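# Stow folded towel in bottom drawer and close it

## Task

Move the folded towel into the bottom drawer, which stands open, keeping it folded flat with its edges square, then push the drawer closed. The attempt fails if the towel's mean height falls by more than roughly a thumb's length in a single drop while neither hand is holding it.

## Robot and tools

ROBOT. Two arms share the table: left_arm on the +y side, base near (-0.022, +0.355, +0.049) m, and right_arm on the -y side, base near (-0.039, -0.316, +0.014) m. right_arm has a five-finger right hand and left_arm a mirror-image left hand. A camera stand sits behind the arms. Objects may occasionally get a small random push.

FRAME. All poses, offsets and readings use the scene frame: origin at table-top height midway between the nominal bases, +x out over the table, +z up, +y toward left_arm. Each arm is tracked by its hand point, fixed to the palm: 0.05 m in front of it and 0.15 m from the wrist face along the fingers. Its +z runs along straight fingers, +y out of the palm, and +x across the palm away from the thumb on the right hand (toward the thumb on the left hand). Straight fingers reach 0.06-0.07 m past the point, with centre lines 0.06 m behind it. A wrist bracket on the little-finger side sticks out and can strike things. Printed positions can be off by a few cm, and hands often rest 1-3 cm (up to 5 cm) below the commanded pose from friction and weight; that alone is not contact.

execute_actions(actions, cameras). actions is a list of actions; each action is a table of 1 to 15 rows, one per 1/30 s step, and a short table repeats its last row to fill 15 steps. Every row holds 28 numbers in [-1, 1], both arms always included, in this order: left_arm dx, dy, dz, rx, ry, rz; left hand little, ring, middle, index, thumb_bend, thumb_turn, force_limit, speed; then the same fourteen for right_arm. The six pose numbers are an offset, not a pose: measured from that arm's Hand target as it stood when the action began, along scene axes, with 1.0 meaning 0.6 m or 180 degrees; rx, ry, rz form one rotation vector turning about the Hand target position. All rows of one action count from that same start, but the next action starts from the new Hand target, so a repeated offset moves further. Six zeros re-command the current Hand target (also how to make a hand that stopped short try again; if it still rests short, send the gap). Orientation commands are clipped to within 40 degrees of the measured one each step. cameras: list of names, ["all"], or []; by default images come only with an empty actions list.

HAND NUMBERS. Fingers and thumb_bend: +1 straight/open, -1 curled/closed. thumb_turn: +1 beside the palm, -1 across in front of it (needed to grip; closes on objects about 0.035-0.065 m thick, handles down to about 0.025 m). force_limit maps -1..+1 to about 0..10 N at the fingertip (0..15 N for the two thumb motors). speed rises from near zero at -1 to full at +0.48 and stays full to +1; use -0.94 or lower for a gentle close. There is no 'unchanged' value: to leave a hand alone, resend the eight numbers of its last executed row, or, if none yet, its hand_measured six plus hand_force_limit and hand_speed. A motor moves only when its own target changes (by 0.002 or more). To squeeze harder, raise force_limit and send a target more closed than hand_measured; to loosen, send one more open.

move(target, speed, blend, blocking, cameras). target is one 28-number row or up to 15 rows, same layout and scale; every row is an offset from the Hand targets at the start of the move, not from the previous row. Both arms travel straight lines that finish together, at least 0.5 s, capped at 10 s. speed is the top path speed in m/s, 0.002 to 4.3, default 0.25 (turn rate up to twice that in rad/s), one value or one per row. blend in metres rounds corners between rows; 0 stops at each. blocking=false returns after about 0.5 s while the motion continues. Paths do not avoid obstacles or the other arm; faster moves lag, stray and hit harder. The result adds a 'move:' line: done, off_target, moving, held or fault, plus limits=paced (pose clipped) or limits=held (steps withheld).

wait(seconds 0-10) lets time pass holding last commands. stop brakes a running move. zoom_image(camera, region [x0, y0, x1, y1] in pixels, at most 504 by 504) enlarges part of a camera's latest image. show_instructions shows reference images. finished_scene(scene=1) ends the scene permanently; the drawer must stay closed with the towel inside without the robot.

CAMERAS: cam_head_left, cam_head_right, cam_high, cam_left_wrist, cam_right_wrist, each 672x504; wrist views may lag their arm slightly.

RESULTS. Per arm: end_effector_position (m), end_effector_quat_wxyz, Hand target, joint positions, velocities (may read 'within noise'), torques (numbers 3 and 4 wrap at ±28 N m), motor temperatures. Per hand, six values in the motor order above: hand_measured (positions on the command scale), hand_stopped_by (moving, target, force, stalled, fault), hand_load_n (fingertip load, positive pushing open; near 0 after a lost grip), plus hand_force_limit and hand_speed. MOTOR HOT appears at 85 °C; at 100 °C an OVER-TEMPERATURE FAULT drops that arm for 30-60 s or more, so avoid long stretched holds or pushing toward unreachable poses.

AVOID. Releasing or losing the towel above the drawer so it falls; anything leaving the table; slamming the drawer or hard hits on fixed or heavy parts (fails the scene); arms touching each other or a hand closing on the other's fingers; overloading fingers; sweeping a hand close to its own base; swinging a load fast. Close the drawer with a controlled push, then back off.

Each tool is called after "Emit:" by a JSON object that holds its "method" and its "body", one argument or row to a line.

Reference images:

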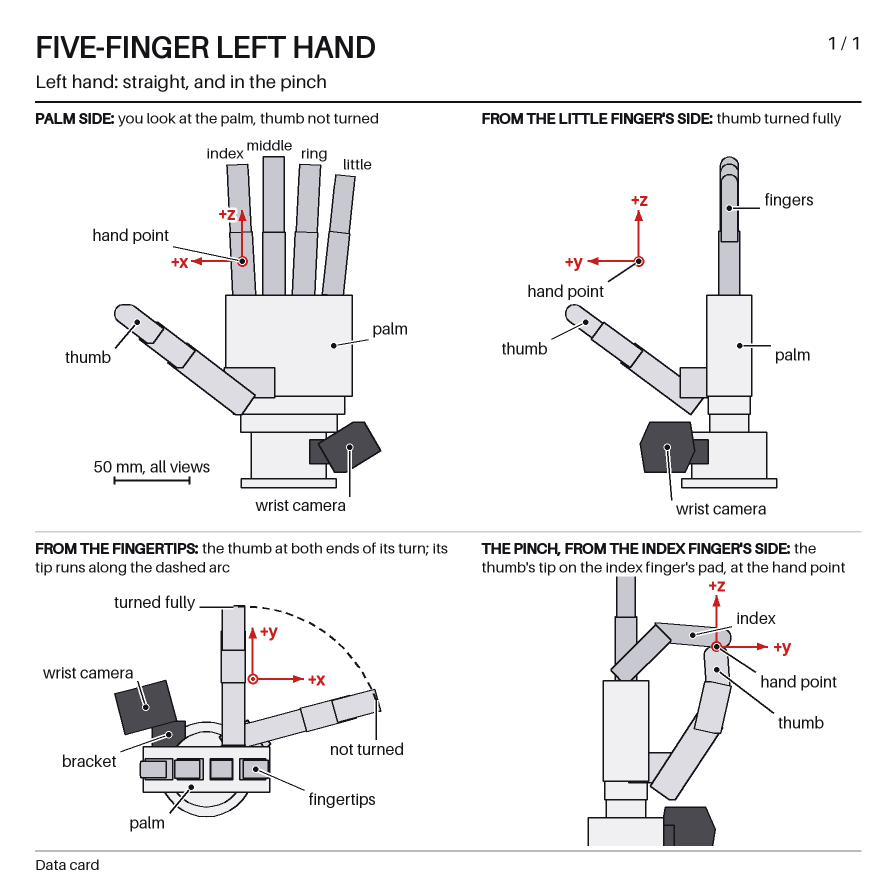

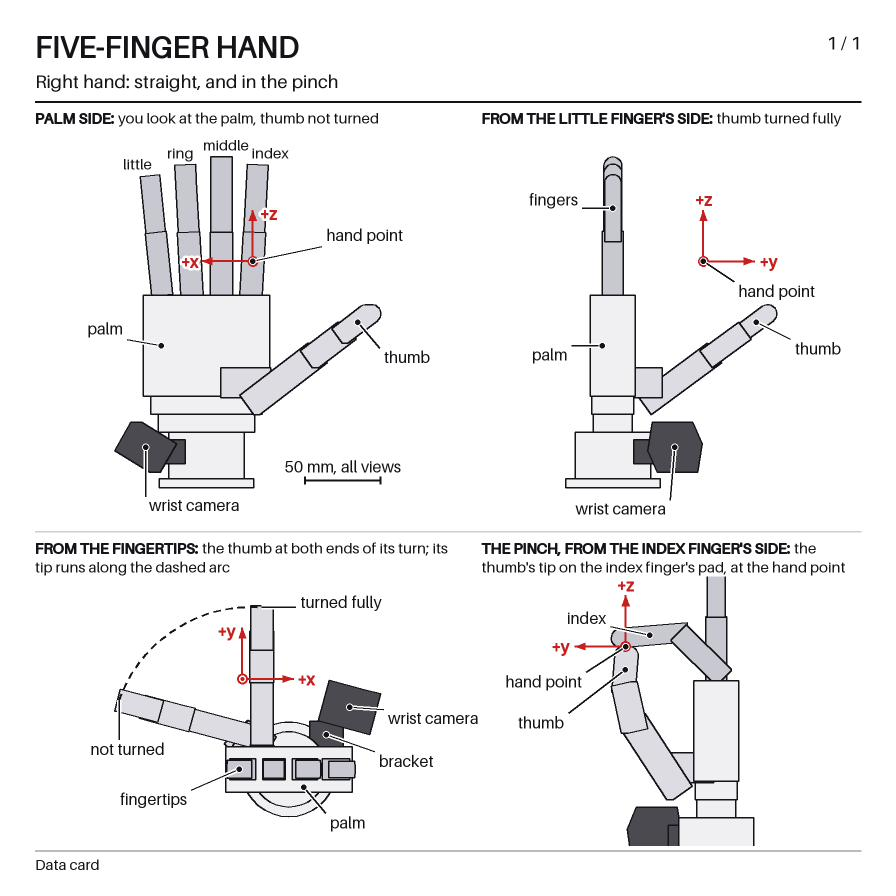

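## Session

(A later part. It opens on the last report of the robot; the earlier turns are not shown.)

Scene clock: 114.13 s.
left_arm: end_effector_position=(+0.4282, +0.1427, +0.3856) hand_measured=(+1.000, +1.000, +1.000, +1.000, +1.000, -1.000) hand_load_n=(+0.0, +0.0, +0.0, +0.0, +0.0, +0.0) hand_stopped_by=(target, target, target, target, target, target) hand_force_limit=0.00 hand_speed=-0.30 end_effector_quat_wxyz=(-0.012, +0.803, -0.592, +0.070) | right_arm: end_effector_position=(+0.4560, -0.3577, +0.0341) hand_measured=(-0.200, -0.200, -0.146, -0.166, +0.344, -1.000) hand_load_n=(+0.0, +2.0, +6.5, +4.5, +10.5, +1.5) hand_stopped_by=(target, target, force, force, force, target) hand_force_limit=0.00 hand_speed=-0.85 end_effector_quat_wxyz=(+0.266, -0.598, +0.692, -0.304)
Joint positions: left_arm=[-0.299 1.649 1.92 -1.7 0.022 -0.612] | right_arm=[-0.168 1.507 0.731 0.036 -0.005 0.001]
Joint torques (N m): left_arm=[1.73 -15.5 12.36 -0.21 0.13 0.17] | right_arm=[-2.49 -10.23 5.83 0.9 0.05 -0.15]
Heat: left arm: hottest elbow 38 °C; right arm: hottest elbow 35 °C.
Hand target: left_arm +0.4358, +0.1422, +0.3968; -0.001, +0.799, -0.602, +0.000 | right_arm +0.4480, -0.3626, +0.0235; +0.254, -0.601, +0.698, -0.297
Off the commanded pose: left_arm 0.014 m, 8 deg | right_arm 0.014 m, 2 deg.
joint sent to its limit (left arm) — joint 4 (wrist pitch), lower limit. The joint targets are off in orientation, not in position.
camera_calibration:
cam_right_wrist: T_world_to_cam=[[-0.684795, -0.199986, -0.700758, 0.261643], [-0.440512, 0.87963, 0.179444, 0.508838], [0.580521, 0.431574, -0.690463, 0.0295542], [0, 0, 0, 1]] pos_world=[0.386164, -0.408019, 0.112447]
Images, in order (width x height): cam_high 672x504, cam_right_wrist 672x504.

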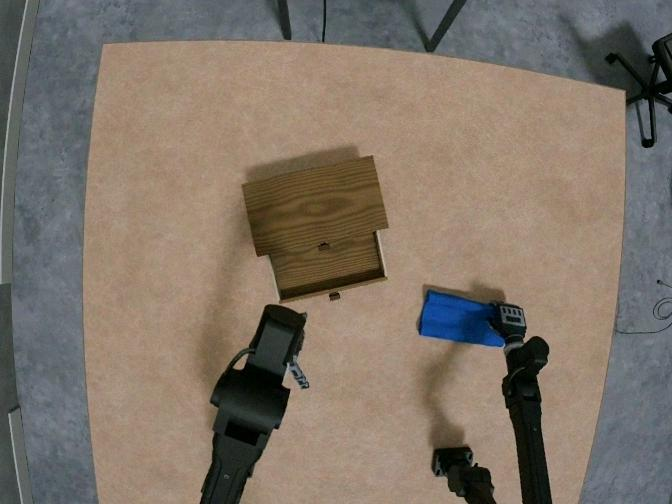

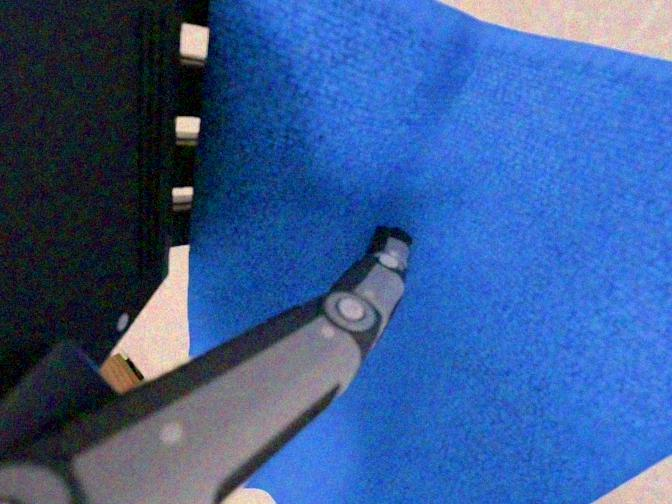

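Emit:
{"method": "zoom_image", "body": {
  "camera": "cam_high",
  "region": [400, 260, 540, 365]
}}

Scaled by 3.600 from the camera's 672x504 image, which has a finer 960x720 frame.

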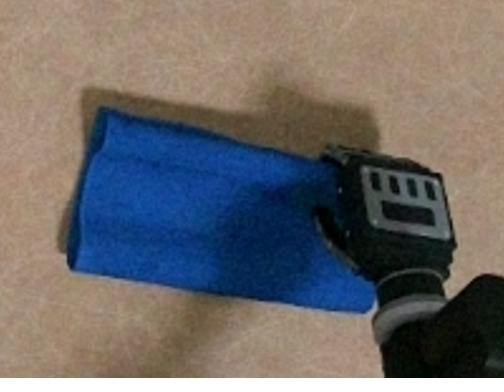

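Emit:
{"method": "move", "body": {
  "target": [
    [0,0,0,0,0,0,1,1,1,1,1,-1,0,-0.3,0,0,0.05,0,0,0,-0.2,-0.2,-0.25,-0.2,-0.2,-1,0,-0.85],
    [0.102,-0.62,-0.36,0.0199,-0.2565,-0.1212,0.8,0.8,0.8,0.8,0.9,-1,0,-0.3,0,0,0.086,0,0,0,-0.2,-0.2,-0.25,-0.2,-0.2,-1,0,-0.85]
  ],
  "speed": [0.05,0.2],
  "cameras": ["all"]
}}

Scene clock: 122.87 s.
left_arm: end_effector_position=(+0.4820, -0.2131, +0.1607) hand_measured=(+0.800, +0.800, +0.800, +0.800, +0.900, -1.000) hand_load_n=(+0.0, +0.0, +0.0, +0.0, +0.0, +0.0) hand_stopped_by=(target, target, target, target, target, target) hand_force_limit=0.00 hand_speed=-0.30 end_effector_quat_wxyz=(+0.259, -0.612, +0.697, -0.268) | right_arm: end_effector_position=(+0.4258, -0.3532, +0.0480) hand_measured=(-0.200, -0.200, -0.146, -0.166, +0.344, -1.000) hand_load_n=(+0.0, +1.5, +6.0, +4.0, +9.5, +1.5) hand_stopped_by=(target, target, force, force, force, target) hand_force_limit=0.00 hand_speed=-0.85 end_effector_quat_wxyz=(+0.240, -0.608, +0.705, -0.274)
Joint positions: left_arm=[-0.894 2.067 1.869 -0.796 -0.532 -0.615] | right_arm=[-0.168 1.422 0.731 -0.134 -0.005 0.001]
Joint torques (N m): left_arm=[1.55 -22.18 14.31 1.57 -0.38 0.18] | right_arm=[-2.55 -11.52 10.61 0.85 0.08 -0.15]
Heat: left arm: hottest elbow 39 °C; right arm: hottest elbow 35 °C.
Hand target: left_arm +0.4971, -0.2297, +0.1806; +0.259, -0.609, +0.690, -0.293 | right_arm +0.4480, -0.3626, +0.0751; +0.254, -0.601, +0.698, -0.297
Off the commanded pose: left_arm 0.030 m, 3 deg | right_arm 0.036 m, 3 deg.
move: off_target (left_arm, right_arm); target 2's new numbers were sent with left_arm's hand 0.030 m and 3 deg from that target
camera_calibration:
cam_left_wrist: T_world_to_cam=[[0.626163, -0.344433, 0.69949, -0.493444], [-0.629356, -0.752854, 0.192671, 0.111257], [0.460251, -0.560871, -0.68818, -0.117051], [0, 0, 0, 1]] pos_world=[0.43287, -0.151848, 0.24317]
cam_right_wrist: T_world_to_cam=[[-0.741373, -0.191577, -0.643168, 0.275847], [-0.423411, 0.877087, 0.226808, 0.478565], [0.520663, 0.440473, -0.731364, 0.0854126], [0, 0, 0, 1]] pos_world=[0.362664, -0.404519, 0.131341]

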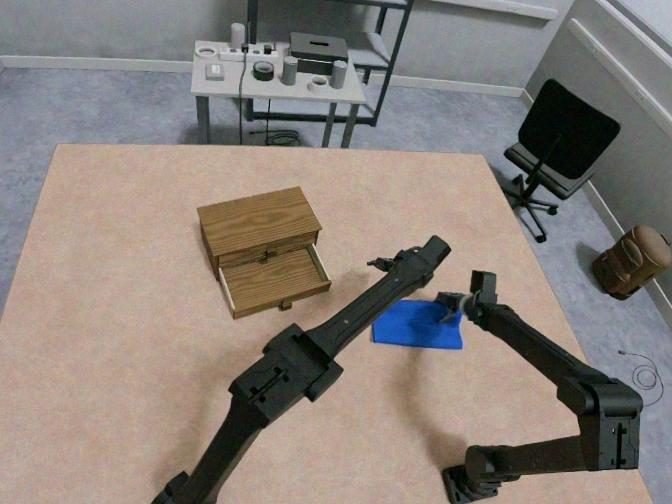

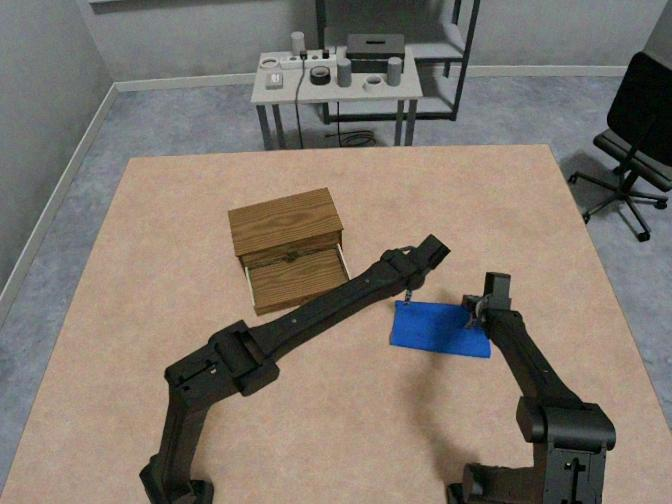

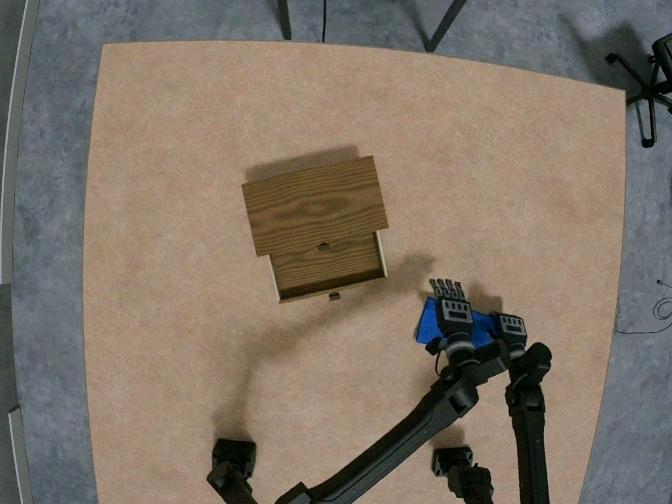

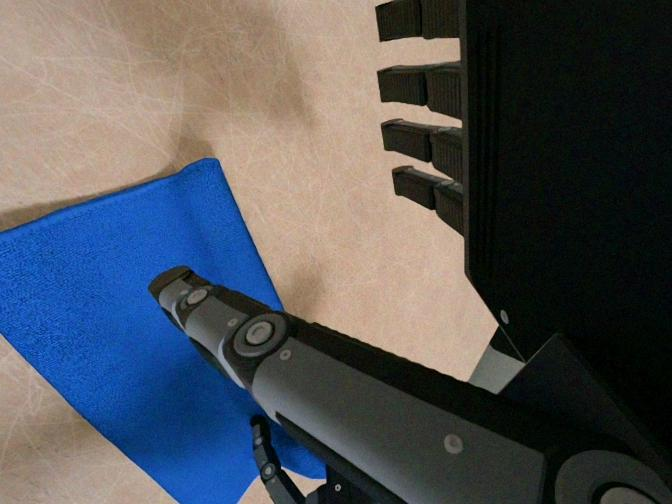

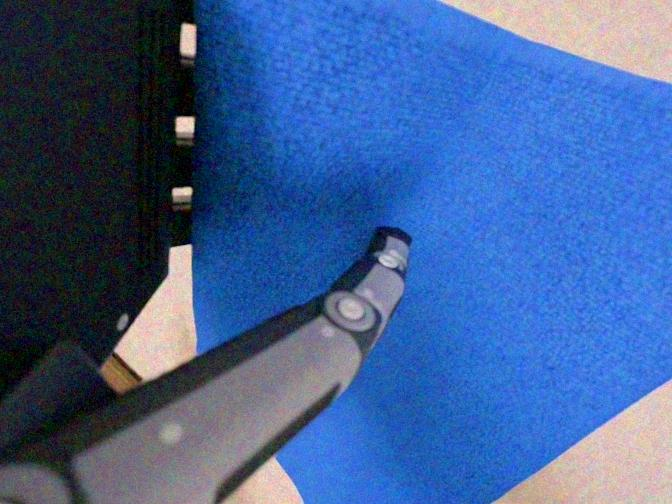

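Emit:
{"method": "move", "body": {
  "target": [0,0,0,0,0,0,0.8,0.8,0.8,0.8,0.9,-1,0,-0.3,0.02,0,0.02,0,0,0,-0.2,-0.2,-0.25,-0.2,-0.2,-1,0,-0.85],
  "speed": 0.05,
  "cameras": ["cam_left_wrist","cam_high"]
}}

Scene clock: 124.80 s.
left_arm: end_effector_position=(+0.4820, -0.2131, +0.1607) hand_measured=(+0.800, +0.800, +0.800, +0.800, +0.900, -1.000) hand_load_n=(+0.0, +0.0, +0.0, +0.0, +0.0, +0.0) hand_stopped_by=(target, target, target, target, target, target) hand_force_limit=0.00 hand_speed=-0.30 end_effector_quat_wxyz=(+0.259, -0.612, +0.697, -0.268) | right_arm: end_effector_position=(+0.4378, -0.3551, +0.0629) hand_measured=(-0.200, -0.200, -0.146, -0.166, +0.344, -1.000) hand_load_n=(+0.0, +1.5, +6.0, +4.0, +9.5, +1.5) hand_stopped_by=(target, target, force, force, force, target) hand_force_limit=0.00 hand_speed=-0.85 end_effector_quat_wxyz=(+0.242, -0.608, +0.704, -0.277)
Joint positions: left_arm=[-0.894 2.067 1.869 -0.796 -0.532 -0.615] | right_arm=[-0.168 1.421 0.777 -0.174 -0.005 0.001]
Joint torques (N m): left_arm=[1.55 -22.36 14.35 1.55 -0.39 0.18] | right_arm=[-2.2 -10.99 11.02 0.92 0.2 -0.12]
Heat: left arm: hottest elbow 39 °C; right arm: hottest elbow 35 °C.
Hand target: left_arm +0.4971, -0.2297, +0.1806; +0.259, -0.609, +0.690, -0.293 | right_arm +0.4601, -0.3626, +0.0872; +0.254, -0.601, +0.698, -0.297
Off the commanded pose: left_arm 0.030 m, 3 deg | right_arm 0.034 m, 3 deg.
move: off_target (left_arm, right_arm)
camera_calibration:
cam_left_wrist: T_world_to_cam=[[0.626163, -0.344433, 0.69949, -0.493444], [-0.629356, -0.752854, 0.192671, 0.111257], [0.460251, -0.560871, -0.68818, -0.117051], [0, 0, 0, 1]] pos_world=[0.43287, -0.151848, 0.24317]
Images, in order (width x height): cam_high 672x504, cam_left_wrist 672x504.

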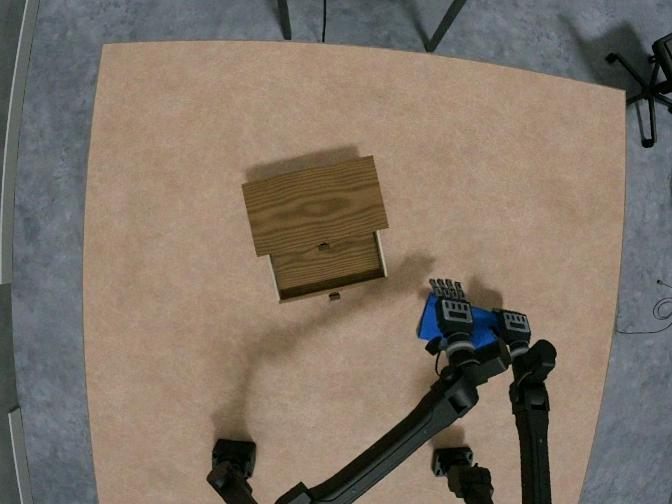

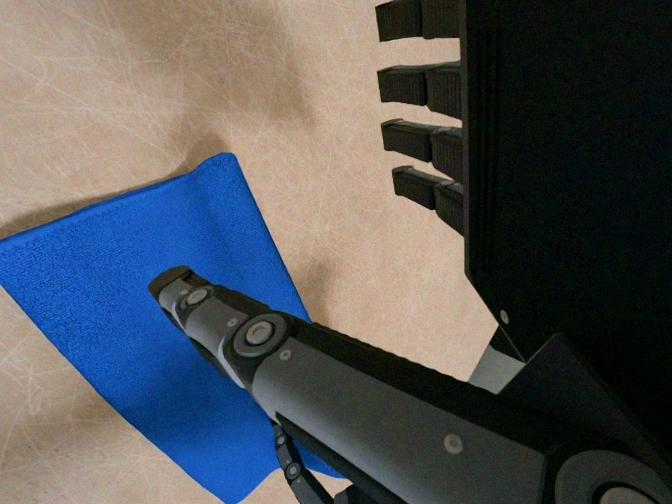

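Emit:
{"method": "zoom_image", "body": {
  "camera": "cam_high",
  "region": [400, 270, 580, 420]
}}

Scaled by 2.800 from the camera's 672x504 image, which has a finer 960x720 frame.

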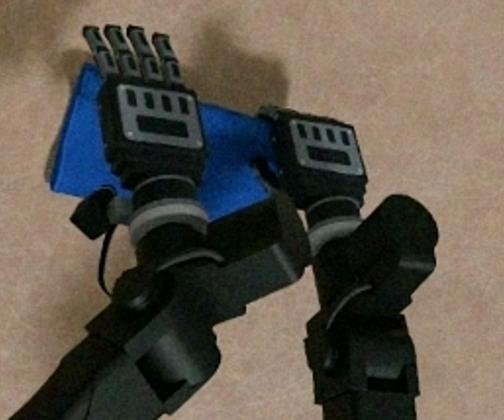

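Emit:
{"method": "move", "body": {
  "target": [-0.05,0.2,0.1,0,0,0,0.8,0.8,0.8,0.8,0.9,-1,0,-0.3,0.0,0,0.12,0,0,0,-0.2,-0.2,-0.25,-0.2,-0.2,-1,0,-0.85],
  "speed": 0.12,
  "cameras": ["all"]
}}

Scene clock: 135.00 s.
left_arm: end_effector_position=(+0.4644, -0.1140, +0.2437) hand_measured=(+0.800, +0.800, +0.800, +0.800, +0.900, -1.000) hand_load_n=(+0.0, +0.0, +0.0, +0.0, +0.0, +0.0) hand_stopped_by=(target, target, target, target, target, target) hand_force_limit=0.00 hand_speed=-0.30 end_effector_quat_wxyz=(+0.257, -0.611, +0.689, -0.293) | right_arm: end_effector_position=(+0.4391, -0.3554, +0.1263) hand_measured=(-0.200, -0.200, -0.146, -0.166, +0.344, -1.000) hand_load_n=(+0.0, +1.0, +6.0, +4.0, +9.0, +1.0) hand_stopped_by=(target, target, force, force, force, target) hand_force_limit=0.00 hand_speed=-0.85 end_effector_quat_wxyz=(+0.237, -0.609, +0.706, -0.272)
Joint positions: left_arm=[-0.813 1.752 1.594 -0.745 -0.481 -0.537] | right_arm=[-0.168 1.329 0.887 -0.39 -0.004 0.001]
Joint torques (N m): left_arm=[2.02 -19.6 8.55 1.74 -0.21 0.17] | right_arm=[-2.26 -11.28 12.33 0.95 0.18 -0.12]
Motor temperatures (°C): left_arm=[28 29 40 28 27 27] | right_arm=[30 29 36 29 27 26]
Heat: left arm: hottest elbow 40 °C; right arm: hottest elbow 36 °C.
Hand target: left_arm +0.4671, -0.1097, +0.2406; +0.259, -0.609, +0.690, -0.293 | right_arm +0.4601, -0.3626, +0.1593; +0.254, -0.601, +0.698, -0.297
Off the commanded pose: left_arm 0.006 m, 0 deg | right_arm 0.040 m, 4 deg.
move: off_target (right_arm)
camera_calibration:
cam_left_wrist: T_world_to_cam=[[0.60114, -0.317698, 0.733279, -0.499898], [-0.638591, -0.742624, 0.201768, 0.162064], [0.48045, -0.589557, -0.6493, -0.0184918], [0, 0, 0, 1]] pos_world=[0.412885, -0.0493663, 0.321859]
cam_right_wrist: T_world_to_cam=[[-0.7462, -0.190831, -0.637784, 0.337332], [-0.421022, 0.877388, 0.230067, 0.467071], [0.51568, 0.440197, -0.735051, 0.139235], [0, 0, 0, 1]] pos_world=[0.376563, -0.40672, 0.210032]

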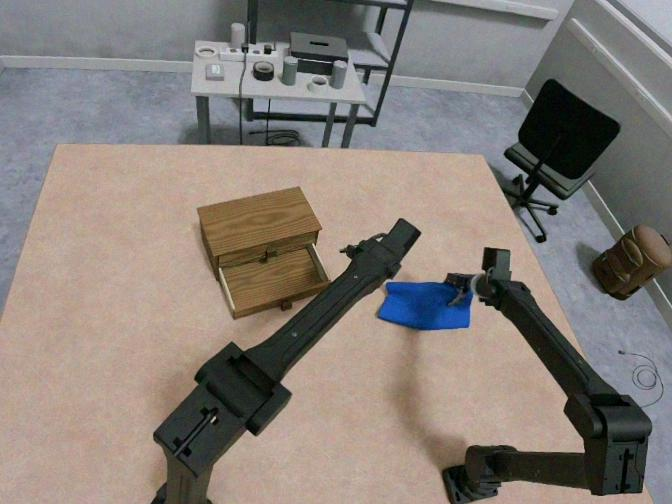

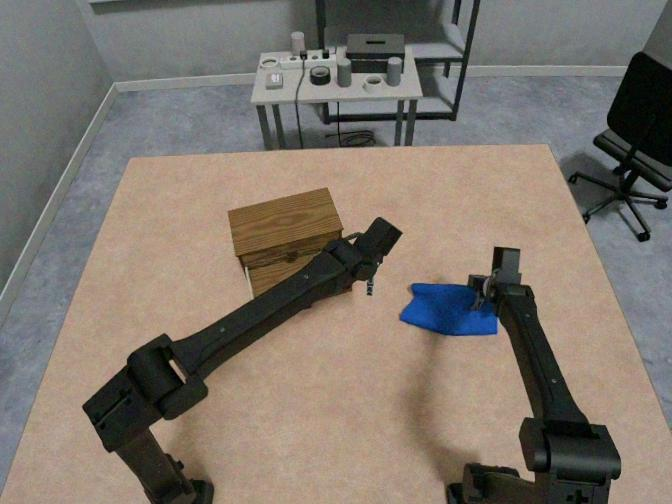

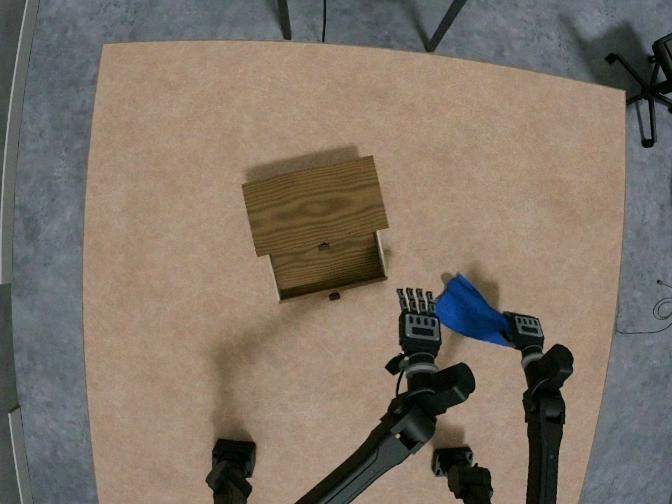

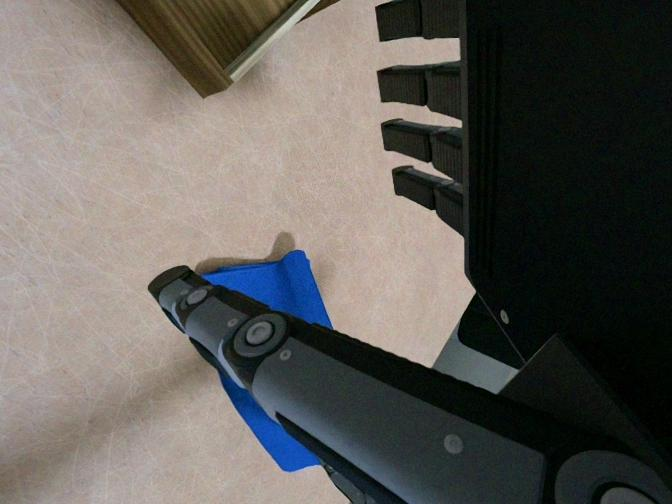

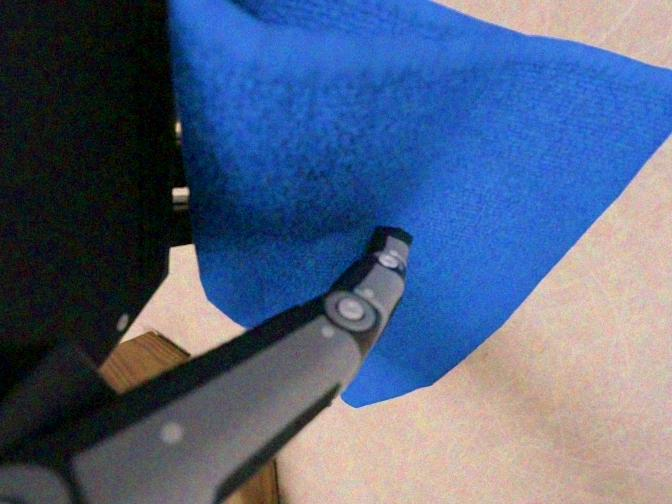

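Emit:
{"method": "zoom_image", "body": {
  "camera": "cam_high",
  "region": [400, 250, 580, 400]
}}

Emit:
{"method": "zoom_image", "body": {
  "camera": "cam_head_right",
  "region": [380, 230, 540, 360]
}}

Emit:
{"method": "zoom_image", "body": {
  "camera": "cam_head_left",
  "region": [350, 230, 520, 360]
}}

Scaled by 2.800 from the camera's 672x504 image, which has a finer 960x720 frame.

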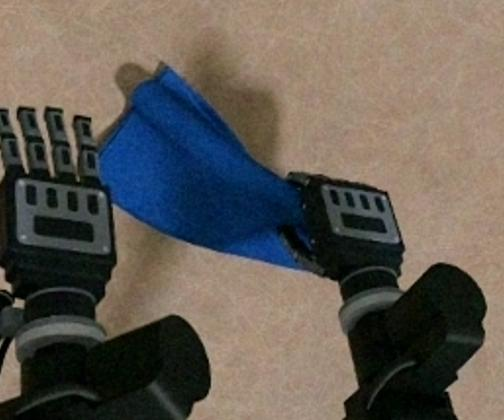

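Scaled by 3.150 from the camera's 672x504 image, which has a finer 960x720 frame.

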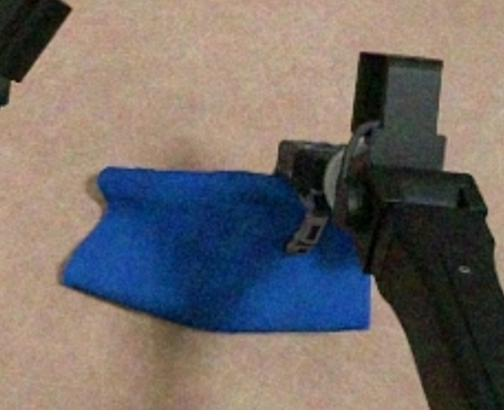

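Scaled by 2.965 from the camera's 672x504 image, which has a finer 960x720 frame.

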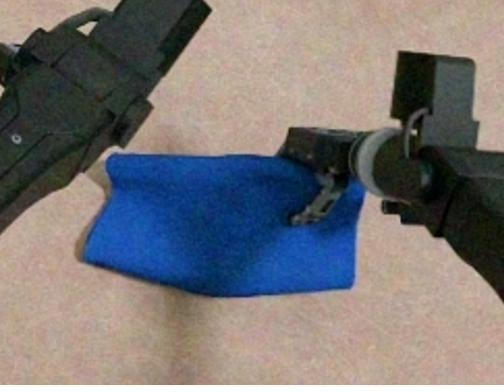

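Emit:
{"method": "move", "body": {
  "target": [0.0,0,0,0,0,0,0.8,0.8,0.8,0.8,0.9,-1,0,-0.3,0.0,-0.03,-0.155,0,0,0,-0.2,-0.2,-0.25,-0.2,-0.2,-1,0,-0.85],
  "speed": 0.1,
  "cameras": ["cam_high","cam_right_wrist","cam_head_left"]
}}

Scene clock: 138.47 s.
left_arm: end_effector_position=(+0.4644, -0.1139, +0.2437) hand_measured=(+0.800, +0.800, +0.800, +0.800, +0.900, -1.000) hand_load_n=(+0.0, +0.0, +0.0, +0.0, +0.0, +0.0) hand_stopped_by=(target, target, target, target, target, target) hand_force_limit=0.00 hand_speed=-0.30 end_effector_quat_wxyz=(+0.257, -0.611, +0.689, -0.293) | right_arm: end_effector_position=(+0.4555, -0.3721, +0.0641) hand_measured=(-0.200, -0.200, -0.146, -0.166, +0.344, -1.000) hand_load_n=(+0.0, +1.5, +5.5, +4.0, +9.0, +1.5) hand_stopped_by=(target, target, force, force, force, target) hand_force_limit=0.00 hand_speed=-0.85 end_effector_quat_wxyz=(+0.253, -0.601, +0.702, -0.287)
Joint positions: left_arm=[-0.813 1.752 1.594 -0.745 -0.481 -0.536] | right_arm=[-0.204 1.459 0.805 -0.132 -0.03 -0.017]
Joint torques (N m): left_arm=[2.02 -19.55 8.55 1.76 -0.21 0.18] | right_arm=[-2.73 -10.81 7.47 1.78 -0.09 -0.24]
Heat: left arm: hottest elbow 40 °C; right arm: hottest elbow 37 °C.
Hand target: left_arm +0.4671, -0.1096, +0.2406; +0.259, -0.609, +0.690, -0.293 | right_arm +0.4600, -0.3805, +0.0661; +0.254, -0.601, +0.697, -0.297
Off the commanded pose: left_arm 0.006 m, 0 deg | right_arm 0.010 m, 1 deg.
move: done
camera_calibration:
cam_right_wrist: T_world_to_cam=[[-0.716524, -0.187834, -0.671798, 0.296529], [-0.426665, 0.879919, 0.209046, 0.507767], [0.551862, 0.436419, -0.710624, 0.0729364], [0, 0, 0, 1]] pos_world=[0.388866, -0.422927, 0.144891]
Images, in order (width x height): cam_head_left 672x504, cam_high 672x504, cam_right_wrist 672x504.

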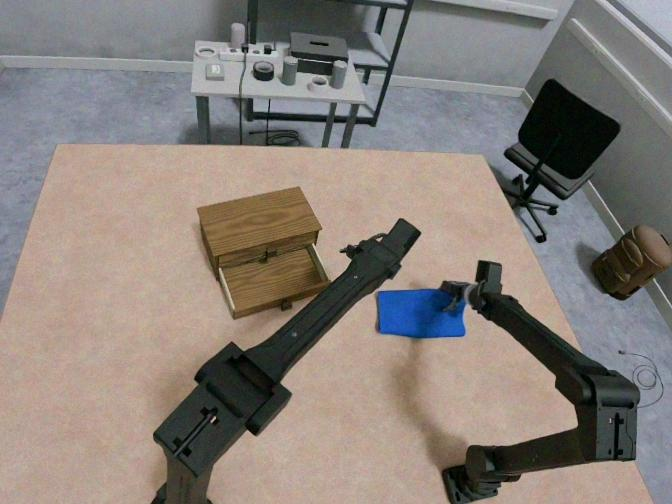

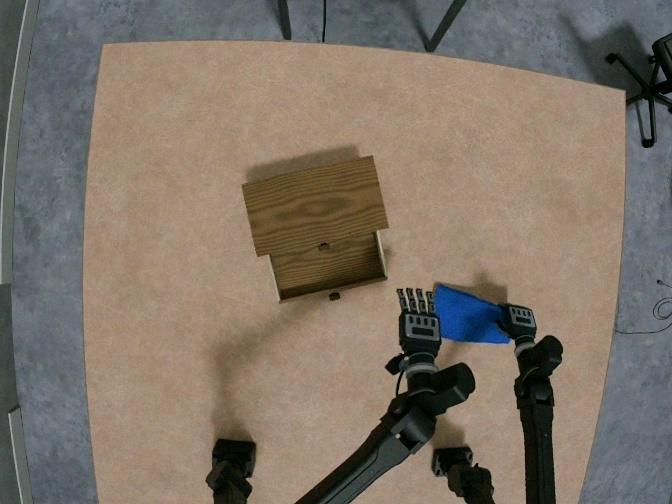

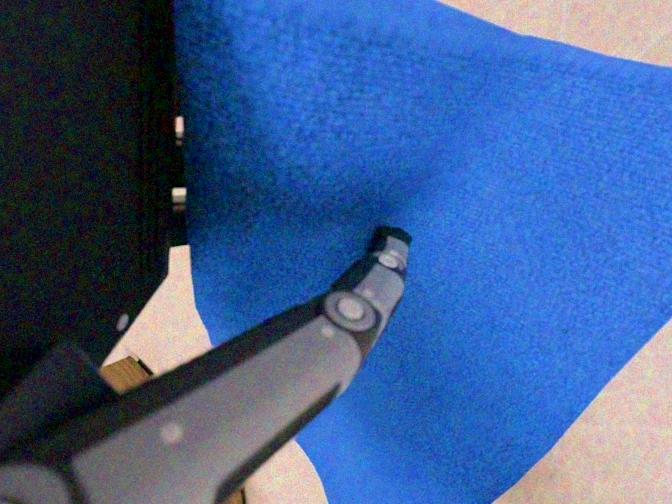

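Emit:
{"method": "move", "body": {
  "target": [
    [0.0,0,0,0,0,0,0.8,0.8,0.8,0.8,0.9,-1,0,-0.3,0.0,0,-0.055,0,0,0,-0.2,-0.2,-0.25,-0.2,-0.2,-1,0,-0.85],
    [0.0,0,0,0,0,0,0.8,0.8,0.8,0.8,0.9,-1,0,-0.3,0.0,0,-0.055,0,0,0,-0.1,-0.1,-0.15,-0.1,0.9,-1,0,-0.5]
  ],
  "speed": 0.06,
  "cameras": ["cam_high","cam_right_wrist"]
}}

Scene clock: 141.00 s.
left_arm: end_effector_position=(+0.4644, -0.1139, +0.2437) hand_measured=(+0.800, +0.800, +0.800, +0.800, +0.900, -1.000) hand_load_n=(+0.0, +0.0, -0.5, +0.0, +0.0, +0.0) hand_stopped_by=(target, target, target, target, target, target) hand_force_limit=0.00 hand_speed=-0.30 end_effector_quat_wxyz=(+0.257, -0.611, +0.689, -0.293) | right_arm: end_effector_position=(+0.4605, -0.3730, +0.0381) hand_measured=(-0.100, -0.100, -0.148, -0.100, +0.900, -1.000) hand_load_n=(+0.0, +0.0, +0.0, +0.0, +0.0, +0.0) hand_stopped_by=(target, target, force, target, target, target) hand_force_limit=0.00 hand_speed=-0.50 end_effector_quat_wxyz=(+0.258, -0.599, +0.698, -0.294)
Joint positions: left_arm=[-0.813 1.752 1.594 -0.745 -0.481 -0.536] | right_arm=[-0.204 1.519 0.775 -0.022 -0.03 -0.019]
Joint torques (N m): left_arm=[2.02 -19.55 8.55 1.76 -0.21 0.18] | right_arm=[-2.73 -10.58 6.56 1.61 -0.08 -0.23]
Heat: left arm: hottest elbow 40 °C; right arm: hottest elbow 37 °C.
Hand target: left_arm +0.4671, -0.1096, +0.2406; +0.259, -0.609, +0.690, -0.293 | right_arm +0.4601, -0.3806, +0.0331; +0.254, -0.601, +0.697, -0.297
Off the commanded pose: left_arm 0.006 m, 0 deg | right_arm 0.009 m, 1 deg.
move: done
camera_calibration:
cam_right_wrist: T_world_to_cam=[[-0.703599, -0.192024, -0.68416, 0.275465], [-0.431851, 0.880148, 0.197089, 0.519099], [0.564316, 0.434127, -0.702197, 0.0452316], [0, 0, 0, 1]] pos_world=[0.392465, -0.423624, 0.117914]
Images, in order (width x height): cam_high 672x504, cam_right_wrist 672x504.

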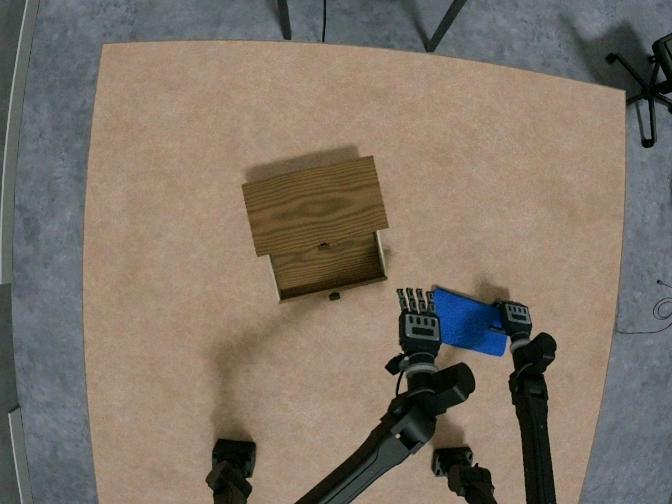

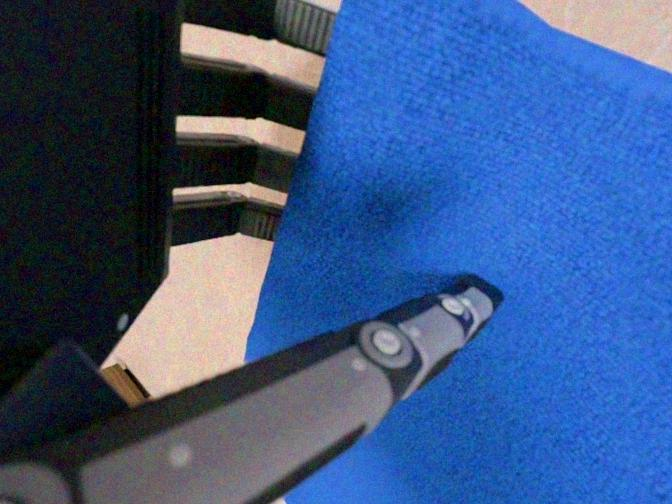

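Emit:
{"method": "move", "body": {
  "target": [
    [-0.05,0.25,0.0,0,0,0,0.8,0.8,0.8,0.8,0.9,-1,0,-0.3,0.01,0,0.0,0,0,0,0.8,0.8,0.8,0.8,0.9,-1,0,-0.5],
    [-0.05,0.25,0.0,0,0,0,0.8,0.8,0.8,0.8,0.9,-1,0,-0.3,0.03,0,0.1,0,0,0,0.8,0.8,0.8,0.8,0.9,-1,0,-0.5],
    [-0.05,0.25,0.0,0,0,0,0.8,0.8,0.8,0.8,0.9,-1,0,-0.3,0.03,0.13,0.1,0,0,0,0.8,0.8,0.8,0.8,0.9,-1,0,-0.5]
  ],
  "speed": [0.2,0.1,0.15],
  "blend": [0,0.01,0],
  "cameras": ["cam_high","cam_right_wrist"]
}}

Scene clock: 144.90 s.
left_arm: end_effector_position=(+0.4365, +0.0368, +0.2421) hand_measured=(+0.800, +0.800, +0.800, +0.800, +0.900, -1.000) hand_load_n=(+0.0, +0.0, +0.0, +0.0, +0.0, +0.0) hand_stopped_by=(target, target, target, target, target, target) hand_force_limit=0.00 hand_speed=-0.30 end_effector_quat_wxyz=(+0.257, -0.612, +0.689, -0.291) | right_arm: end_effector_position=(+0.4614, -0.3081, +0.0702) hand_measured=(+0.800, +0.800, +0.800, +0.800, +0.900, -1.000) hand_load_n=(+0.0, +0.0, +0.0, +0.0, +0.0, +0.0) hand_stopped_by=(target, target, target, target, target, target) hand_force_limit=0.00 hand_speed=-0.50 end_effector_quat_wxyz=(+0.237, -0.610, +0.701, -0.285)
Joint positions: left_arm=[-0.633 1.434 1.202 -0.613 -0.366 -0.388] | right_arm=[-0.036 1.455 0.836 -0.198 0.101 0.083]
Joint torques (N m): left_arm=[1.85 -14.62 8.46 1.92 -0.12 0.18] | right_arm=[-0.97 -12.28 10.07 0.9 0.29 0.11]
Heat: left arm: hottest elbow 40 °C; right arm: hottest elbow 37 °C.
Hand target: left_arm +0.4371, +0.0402, +0.2408; +0.259, -0.609, +0.690, -0.293 | right_arm +0.4780, -0.3027, +0.0932; +0.254, -0.601, +0.698, -0.297
Off the commanded pose: left_arm 0.004 m, 1 deg | right_arm 0.029 m, 3 deg.
move: off_target (right_arm)
camera_calibration:
cam_right_wrist: T_world_to_cam=[[-0.734917, -0.206206, -0.646047, 0.317905], [-0.42546, 0.882041, 0.202455, 0.453264], [0.528092, 0.423655, -0.735959, 0.0549436], [0, 0, 0, 1]] pos_world=[0.397464, -0.35752, 0.154052]
Images, in order (width x height): cam_high 672x504, cam_right_wrist 672x504.

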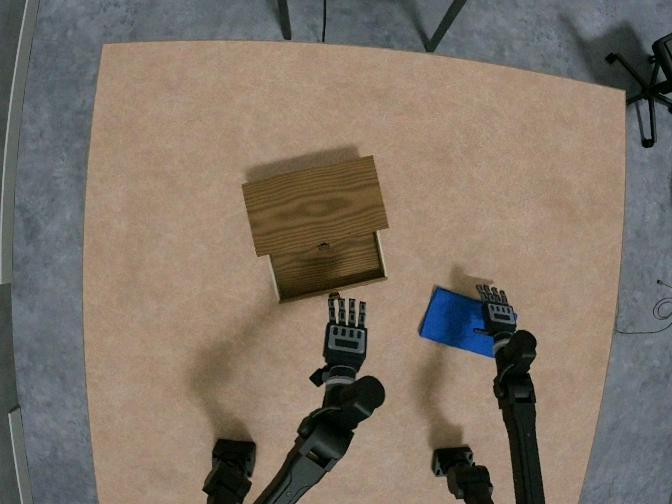

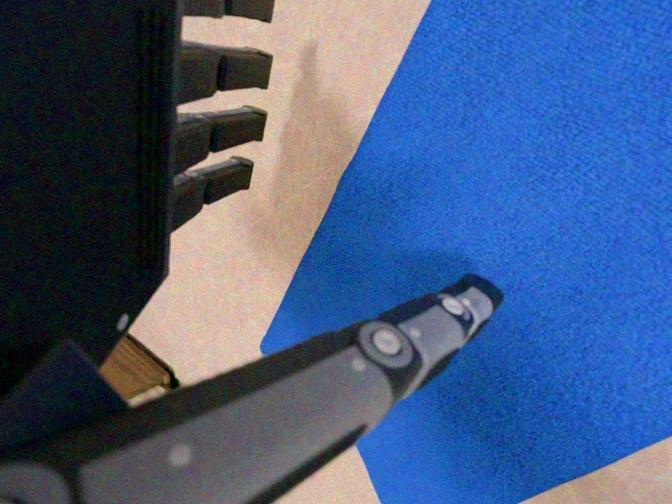

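Emit:
{"method": "zoom_image", "body": {
  "camera": "cam_high",
  "region": [400, 270, 540, 370]
}}

Emit:
{"method": "zoom_image", "body": {
  "camera": "cam_head_right",
  "region": [380, 260, 520, 380]
}}

Scaled by 3.600 from the camera's 672x504 image, which has a finer 960x720 frame.

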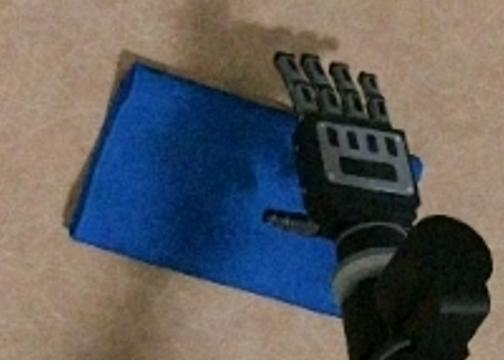

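This scene's latest camera images include none from cam_head_right. They are from: cam_high, cam_right_wrist. cam_head_right's image comes with the result of a call that names it in "cameras".

Emit:
{"method": "move", "body": {
  "target": [0,0,0,0,0,0,0.8,0.8,0.8,0.8,0.9,-1,0,-0.3,-0.01,0.018,-0.03,0.0004,0,-0.0344,0.8,0.8,0.8,0.8,0.9,-1,0,-0.5],
  "speed": 0.06,
  "cameras": ["cam_right_wrist"]
}}

Scene clock: 148.73 s.
left_arm: end_effector_position=(+0.4365, +0.0368, +0.2421) hand_measured=(+0.800, +0.800, +0.800, +0.800, +0.900, -1.000) hand_load_n=(+0.0, +0.0, +0.0, +0.0, +0.0, +0.0) hand_stopped_by=(target, target, target, target, target, target) hand_force_limit=0.00 hand_speed=-0.30 end_effector_quat_wxyz=(+0.257, -0.612, +0.689, -0.291) | right_arm: end_effector_position=(+0.4681, -0.2992, +0.0736) hand_measured=(+0.800, +0.800, +0.800, +0.800, +0.900, -1.000) hand_load_n=(+0.0, +0.0, +0.0, +0.0, +0.0, +0.0) hand_stopped_by=(target, target, target, target, target, target) hand_force_limit=0.00 hand_speed=-0.50 end_effector_quat_wxyz=(+0.229, -0.566, +0.730, -0.308)
Joint positions: left_arm=[-0.633 1.434 1.202 -0.613 -0.366 -0.388] | right_arm=[0.014 1.455 0.836 -0.187 0.215 0.199]
Joint torques (N m): left_arm=[1.85 -14.56 8.46 1.92 -0.12 0.18] | right_arm=[-0.73 -10.99 7.24 1.76 0.37 0.11]
Heat: left arm: hottest elbow 39 °C; right arm: hottest elbow 37 °C.
Hand target: left_arm +0.4371, +0.0402, +0.2408; +0.259, -0.609, +0.690, -0.293 | right_arm +0.4721, -0.2917, +0.0752; +0.238, -0.562, +0.729, -0.310
Off the commanded pose: left_arm 0.004 m, 1 deg | right_arm 0.008 m, 1 deg.
move: done
camera_calibration:
cam_right_wrist: T_world_to_cam=[[-0.734165, -0.126152, -0.667148, 0.352019], [-0.330224, 0.924888, 0.188507, 0.416918], [0.593257, 0.358704, -0.720679, -0.000926464], [0, 0, 0, 1]] pos_world=[0.396666, -0.340862, 0.155589]
Images, in order (width x height): cam_right_wrist 672x504.

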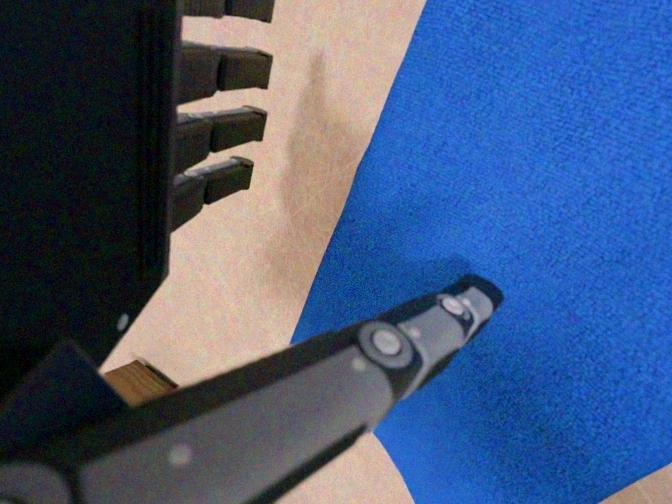

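Emit:
{"method": "move", "body": {
  "target": [0,0,0,0,0,0,0.8,0.8,0.8,0.8,0.9,-1,0,-0.3,0.003,0.01,-0.075,0,0,-0.0222,0.8,0.8,0.8,0.8,0.9,-1,0,-0.5],
  "speed": 0.06,
  "cameras": ["cam_right_wrist","cam_high"]
}}

Scene clock: 150.73 s.
left_arm: end_effector_position=(+0.4365, +0.0368, +0.2421) hand_measured=(+0.800, +0.800, +0.800, +0.800, +0.900, -1.000) hand_load_n=(+0.0, +0.0, +0.0, +0.0, +0.0, +0.0) hand_stopped_by=(target, target, target, target, target, target) hand_force_limit=0.00 hand_speed=-0.30 end_effector_quat_wxyz=(+0.257, -0.612, +0.689, -0.291) | right_arm: end_effector_position=(+0.4725, -0.2946, +0.0376) hand_measured=(+0.800, +0.800, +0.800, +0.800, +0.900, -1.000) hand_load_n=(+0.0, +0.0, +0.0, +0.0, +0.5, -1.0) hand_stopped_by=(target, target, target, target, target, target) hand_force_limit=0.00 hand_speed=-0.50 end_effector_quat_wxyz=(+0.224, -0.537, +0.746, -0.322)
Joint positions: left_arm=[-0.633 1.434 1.202 -0.613 -0.366 -0.388] | right_arm=[0.043 1.532 0.796 -0.07 0.287 0.271]
Joint torques (N m): left_arm=[1.85 -14.62 8.47 1.91 -0.12 0.18] | right_arm=[-0.62 -10.17 6.54 1.7 0.37 0.14]
Heat: left arm: hottest elbow 39 °C; right arm: hottest elbow 37 °C.
Hand target: left_arm +0.4371, +0.0402, +0.2408; +0.259, -0.609, +0.690, -0.293 | right_arm +0.4739, -0.2858, +0.0302; +0.227, -0.536, +0.748, -0.318
Off the commanded pose: left_arm 0.004 m, 1 deg | right_arm 0.012 m, 1 deg.
move: off_target (right_arm)
camera_calibration:
cam_right_wrist: T_world_to_cam=[[-0.728933, -0.0762887, -0.680321, 0.344537], [-0.267501, 0.946505, 0.180478, 0.39782], [0.630159, 0.313542, -0.710346, -0.0622023], [0, 0, 0, 1]] pos_world=[0.396759, -0.330751, 0.118413]
Images, in order (width x height): cam_high 672x504, cam_right_wrist 672x504.

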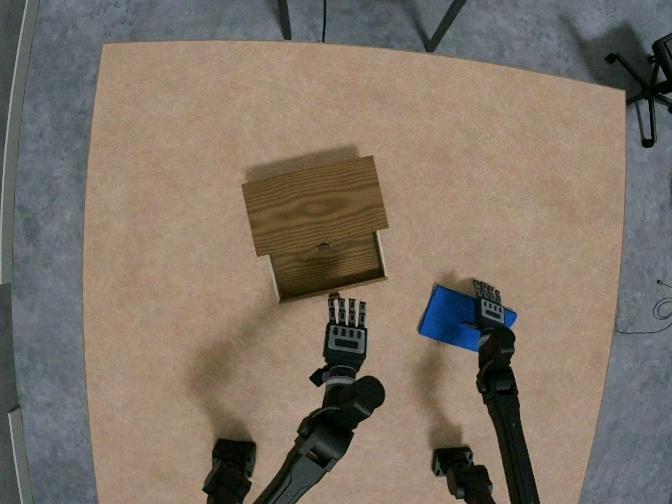

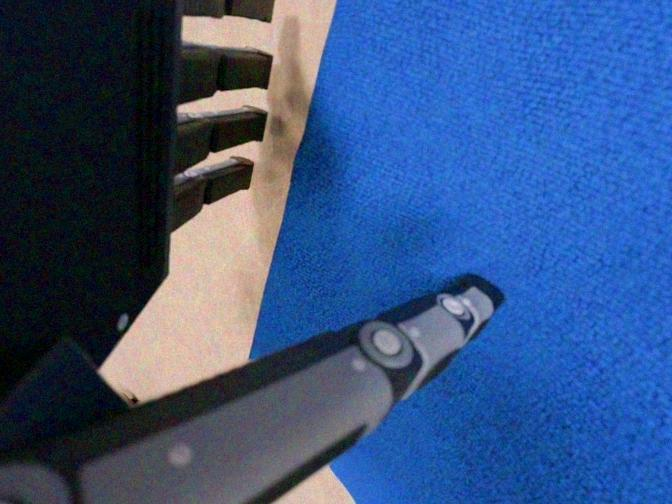

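Emit:
{"method": "move", "body": {
  "target": [
    [0,0,0,0,0,0,0.8,0.8,0.8,0.8,0.9,-1,0,-0.3,0.005,0.0,0.06,0,0,0,0.8,0.8,0.8,0.8,0.9,-1,0,-0.5],
    [0,0,0,0,0,0,0.8,0.8,0.8,0.8,0.9,-1,0,-0.3,0.018,0.053,0.05,0,0,0,0.8,0.8,0.8,0.8,0.9,-1,0,-0.5],
    [0,0,0,0,0,0,0.8,0.8,0.8,0.8,0.9,-1,0,-0.3,0.018,0.053,0.0,0,0,0,0.8,0.8,0.8,0.8,0.9,-1,0,-0.5]
  ],
  "speed": 0.08,
  "blend": [0.005,0.0,0],
  "cameras": ["cam_right_wrist","cam_high"]
}}

Scene clock: 153.67 s.
left_arm: end_effector_position=(+0.4365, +0.0368, +0.2421) hand_measured=(+0.800, +0.800, +0.800, +0.800, +0.900, -1.000) hand_load_n=(+0.0, +0.0, +0.0, +0.0, +0.0, +0.0) hand_stopped_by=(target, target, target, target, target, target) hand_force_limit=0.00 hand_speed=-0.30 end_effector_quat_wxyz=(+0.257, -0.612, +0.689, -0.291) | right_arm: end_effector_position=(+0.4772, -0.2609, +0.0369) hand_measured=(+0.800, +0.800, +0.800, +0.800, +0.900, -1.000) hand_load_n=(+0.0, +0.0, +0.0, +0.0, +2.0, -1.0) hand_stopped_by=(target, target, target, target, target, target) hand_force_limit=0.00 hand_speed=-0.50 end_effector_quat_wxyz=(+0.225, -0.538, +0.746, -0.320)
Joint positions: left_arm=[-0.633 1.434 1.202 -0.613 -0.366 -0.388] | right_arm=[0.121 1.553 0.823 -0.096 0.336 0.331]
Joint torques (N m): left_arm=[1.85 -14.56 8.46 1.92 -0.12 0.18] | right_arm=[-0.97 -9.82 7.82 1.59 0.43 0.1]
Heat: left arm: hottest elbow 39 °C; right arm: hottest elbow 37 °C.
Hand target: left_arm +0.4371, +0.0402, +0.2408; +0.259, -0.609, +0.690, -0.293 | right_arm +0.4847, -0.2540, +0.0302; +0.227, -0.536, +0.748, -0.318
Off the commanded pose: left_arm 0.004 m, 1 deg | right_arm 0.012 m, 1 deg.
move: off_target (right_arm)
camera_calibration:
cam_right_wrist: T_world_to_cam=[[-0.73022, -0.0764914, -0.678917, 0.350528], [-0.269829, 0.945219, 0.183724, 0.368027], [0.627672, 0.31735, -0.710857, -0.0740716], [0, 0, 0, 1]] pos_world=[0.401759, -0.297547, 0.11771]
Images, in order (width x height): cam_high 672x504, cam_right_wrist 672x504.

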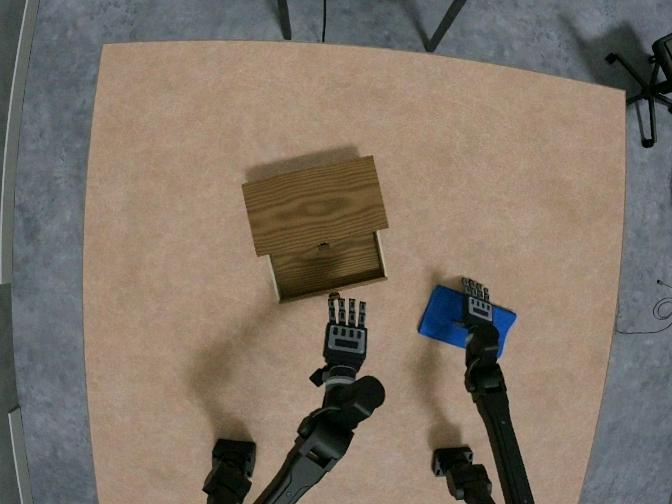

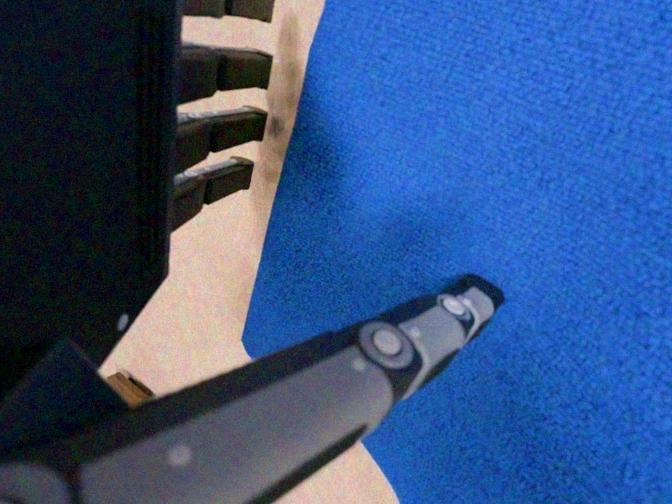

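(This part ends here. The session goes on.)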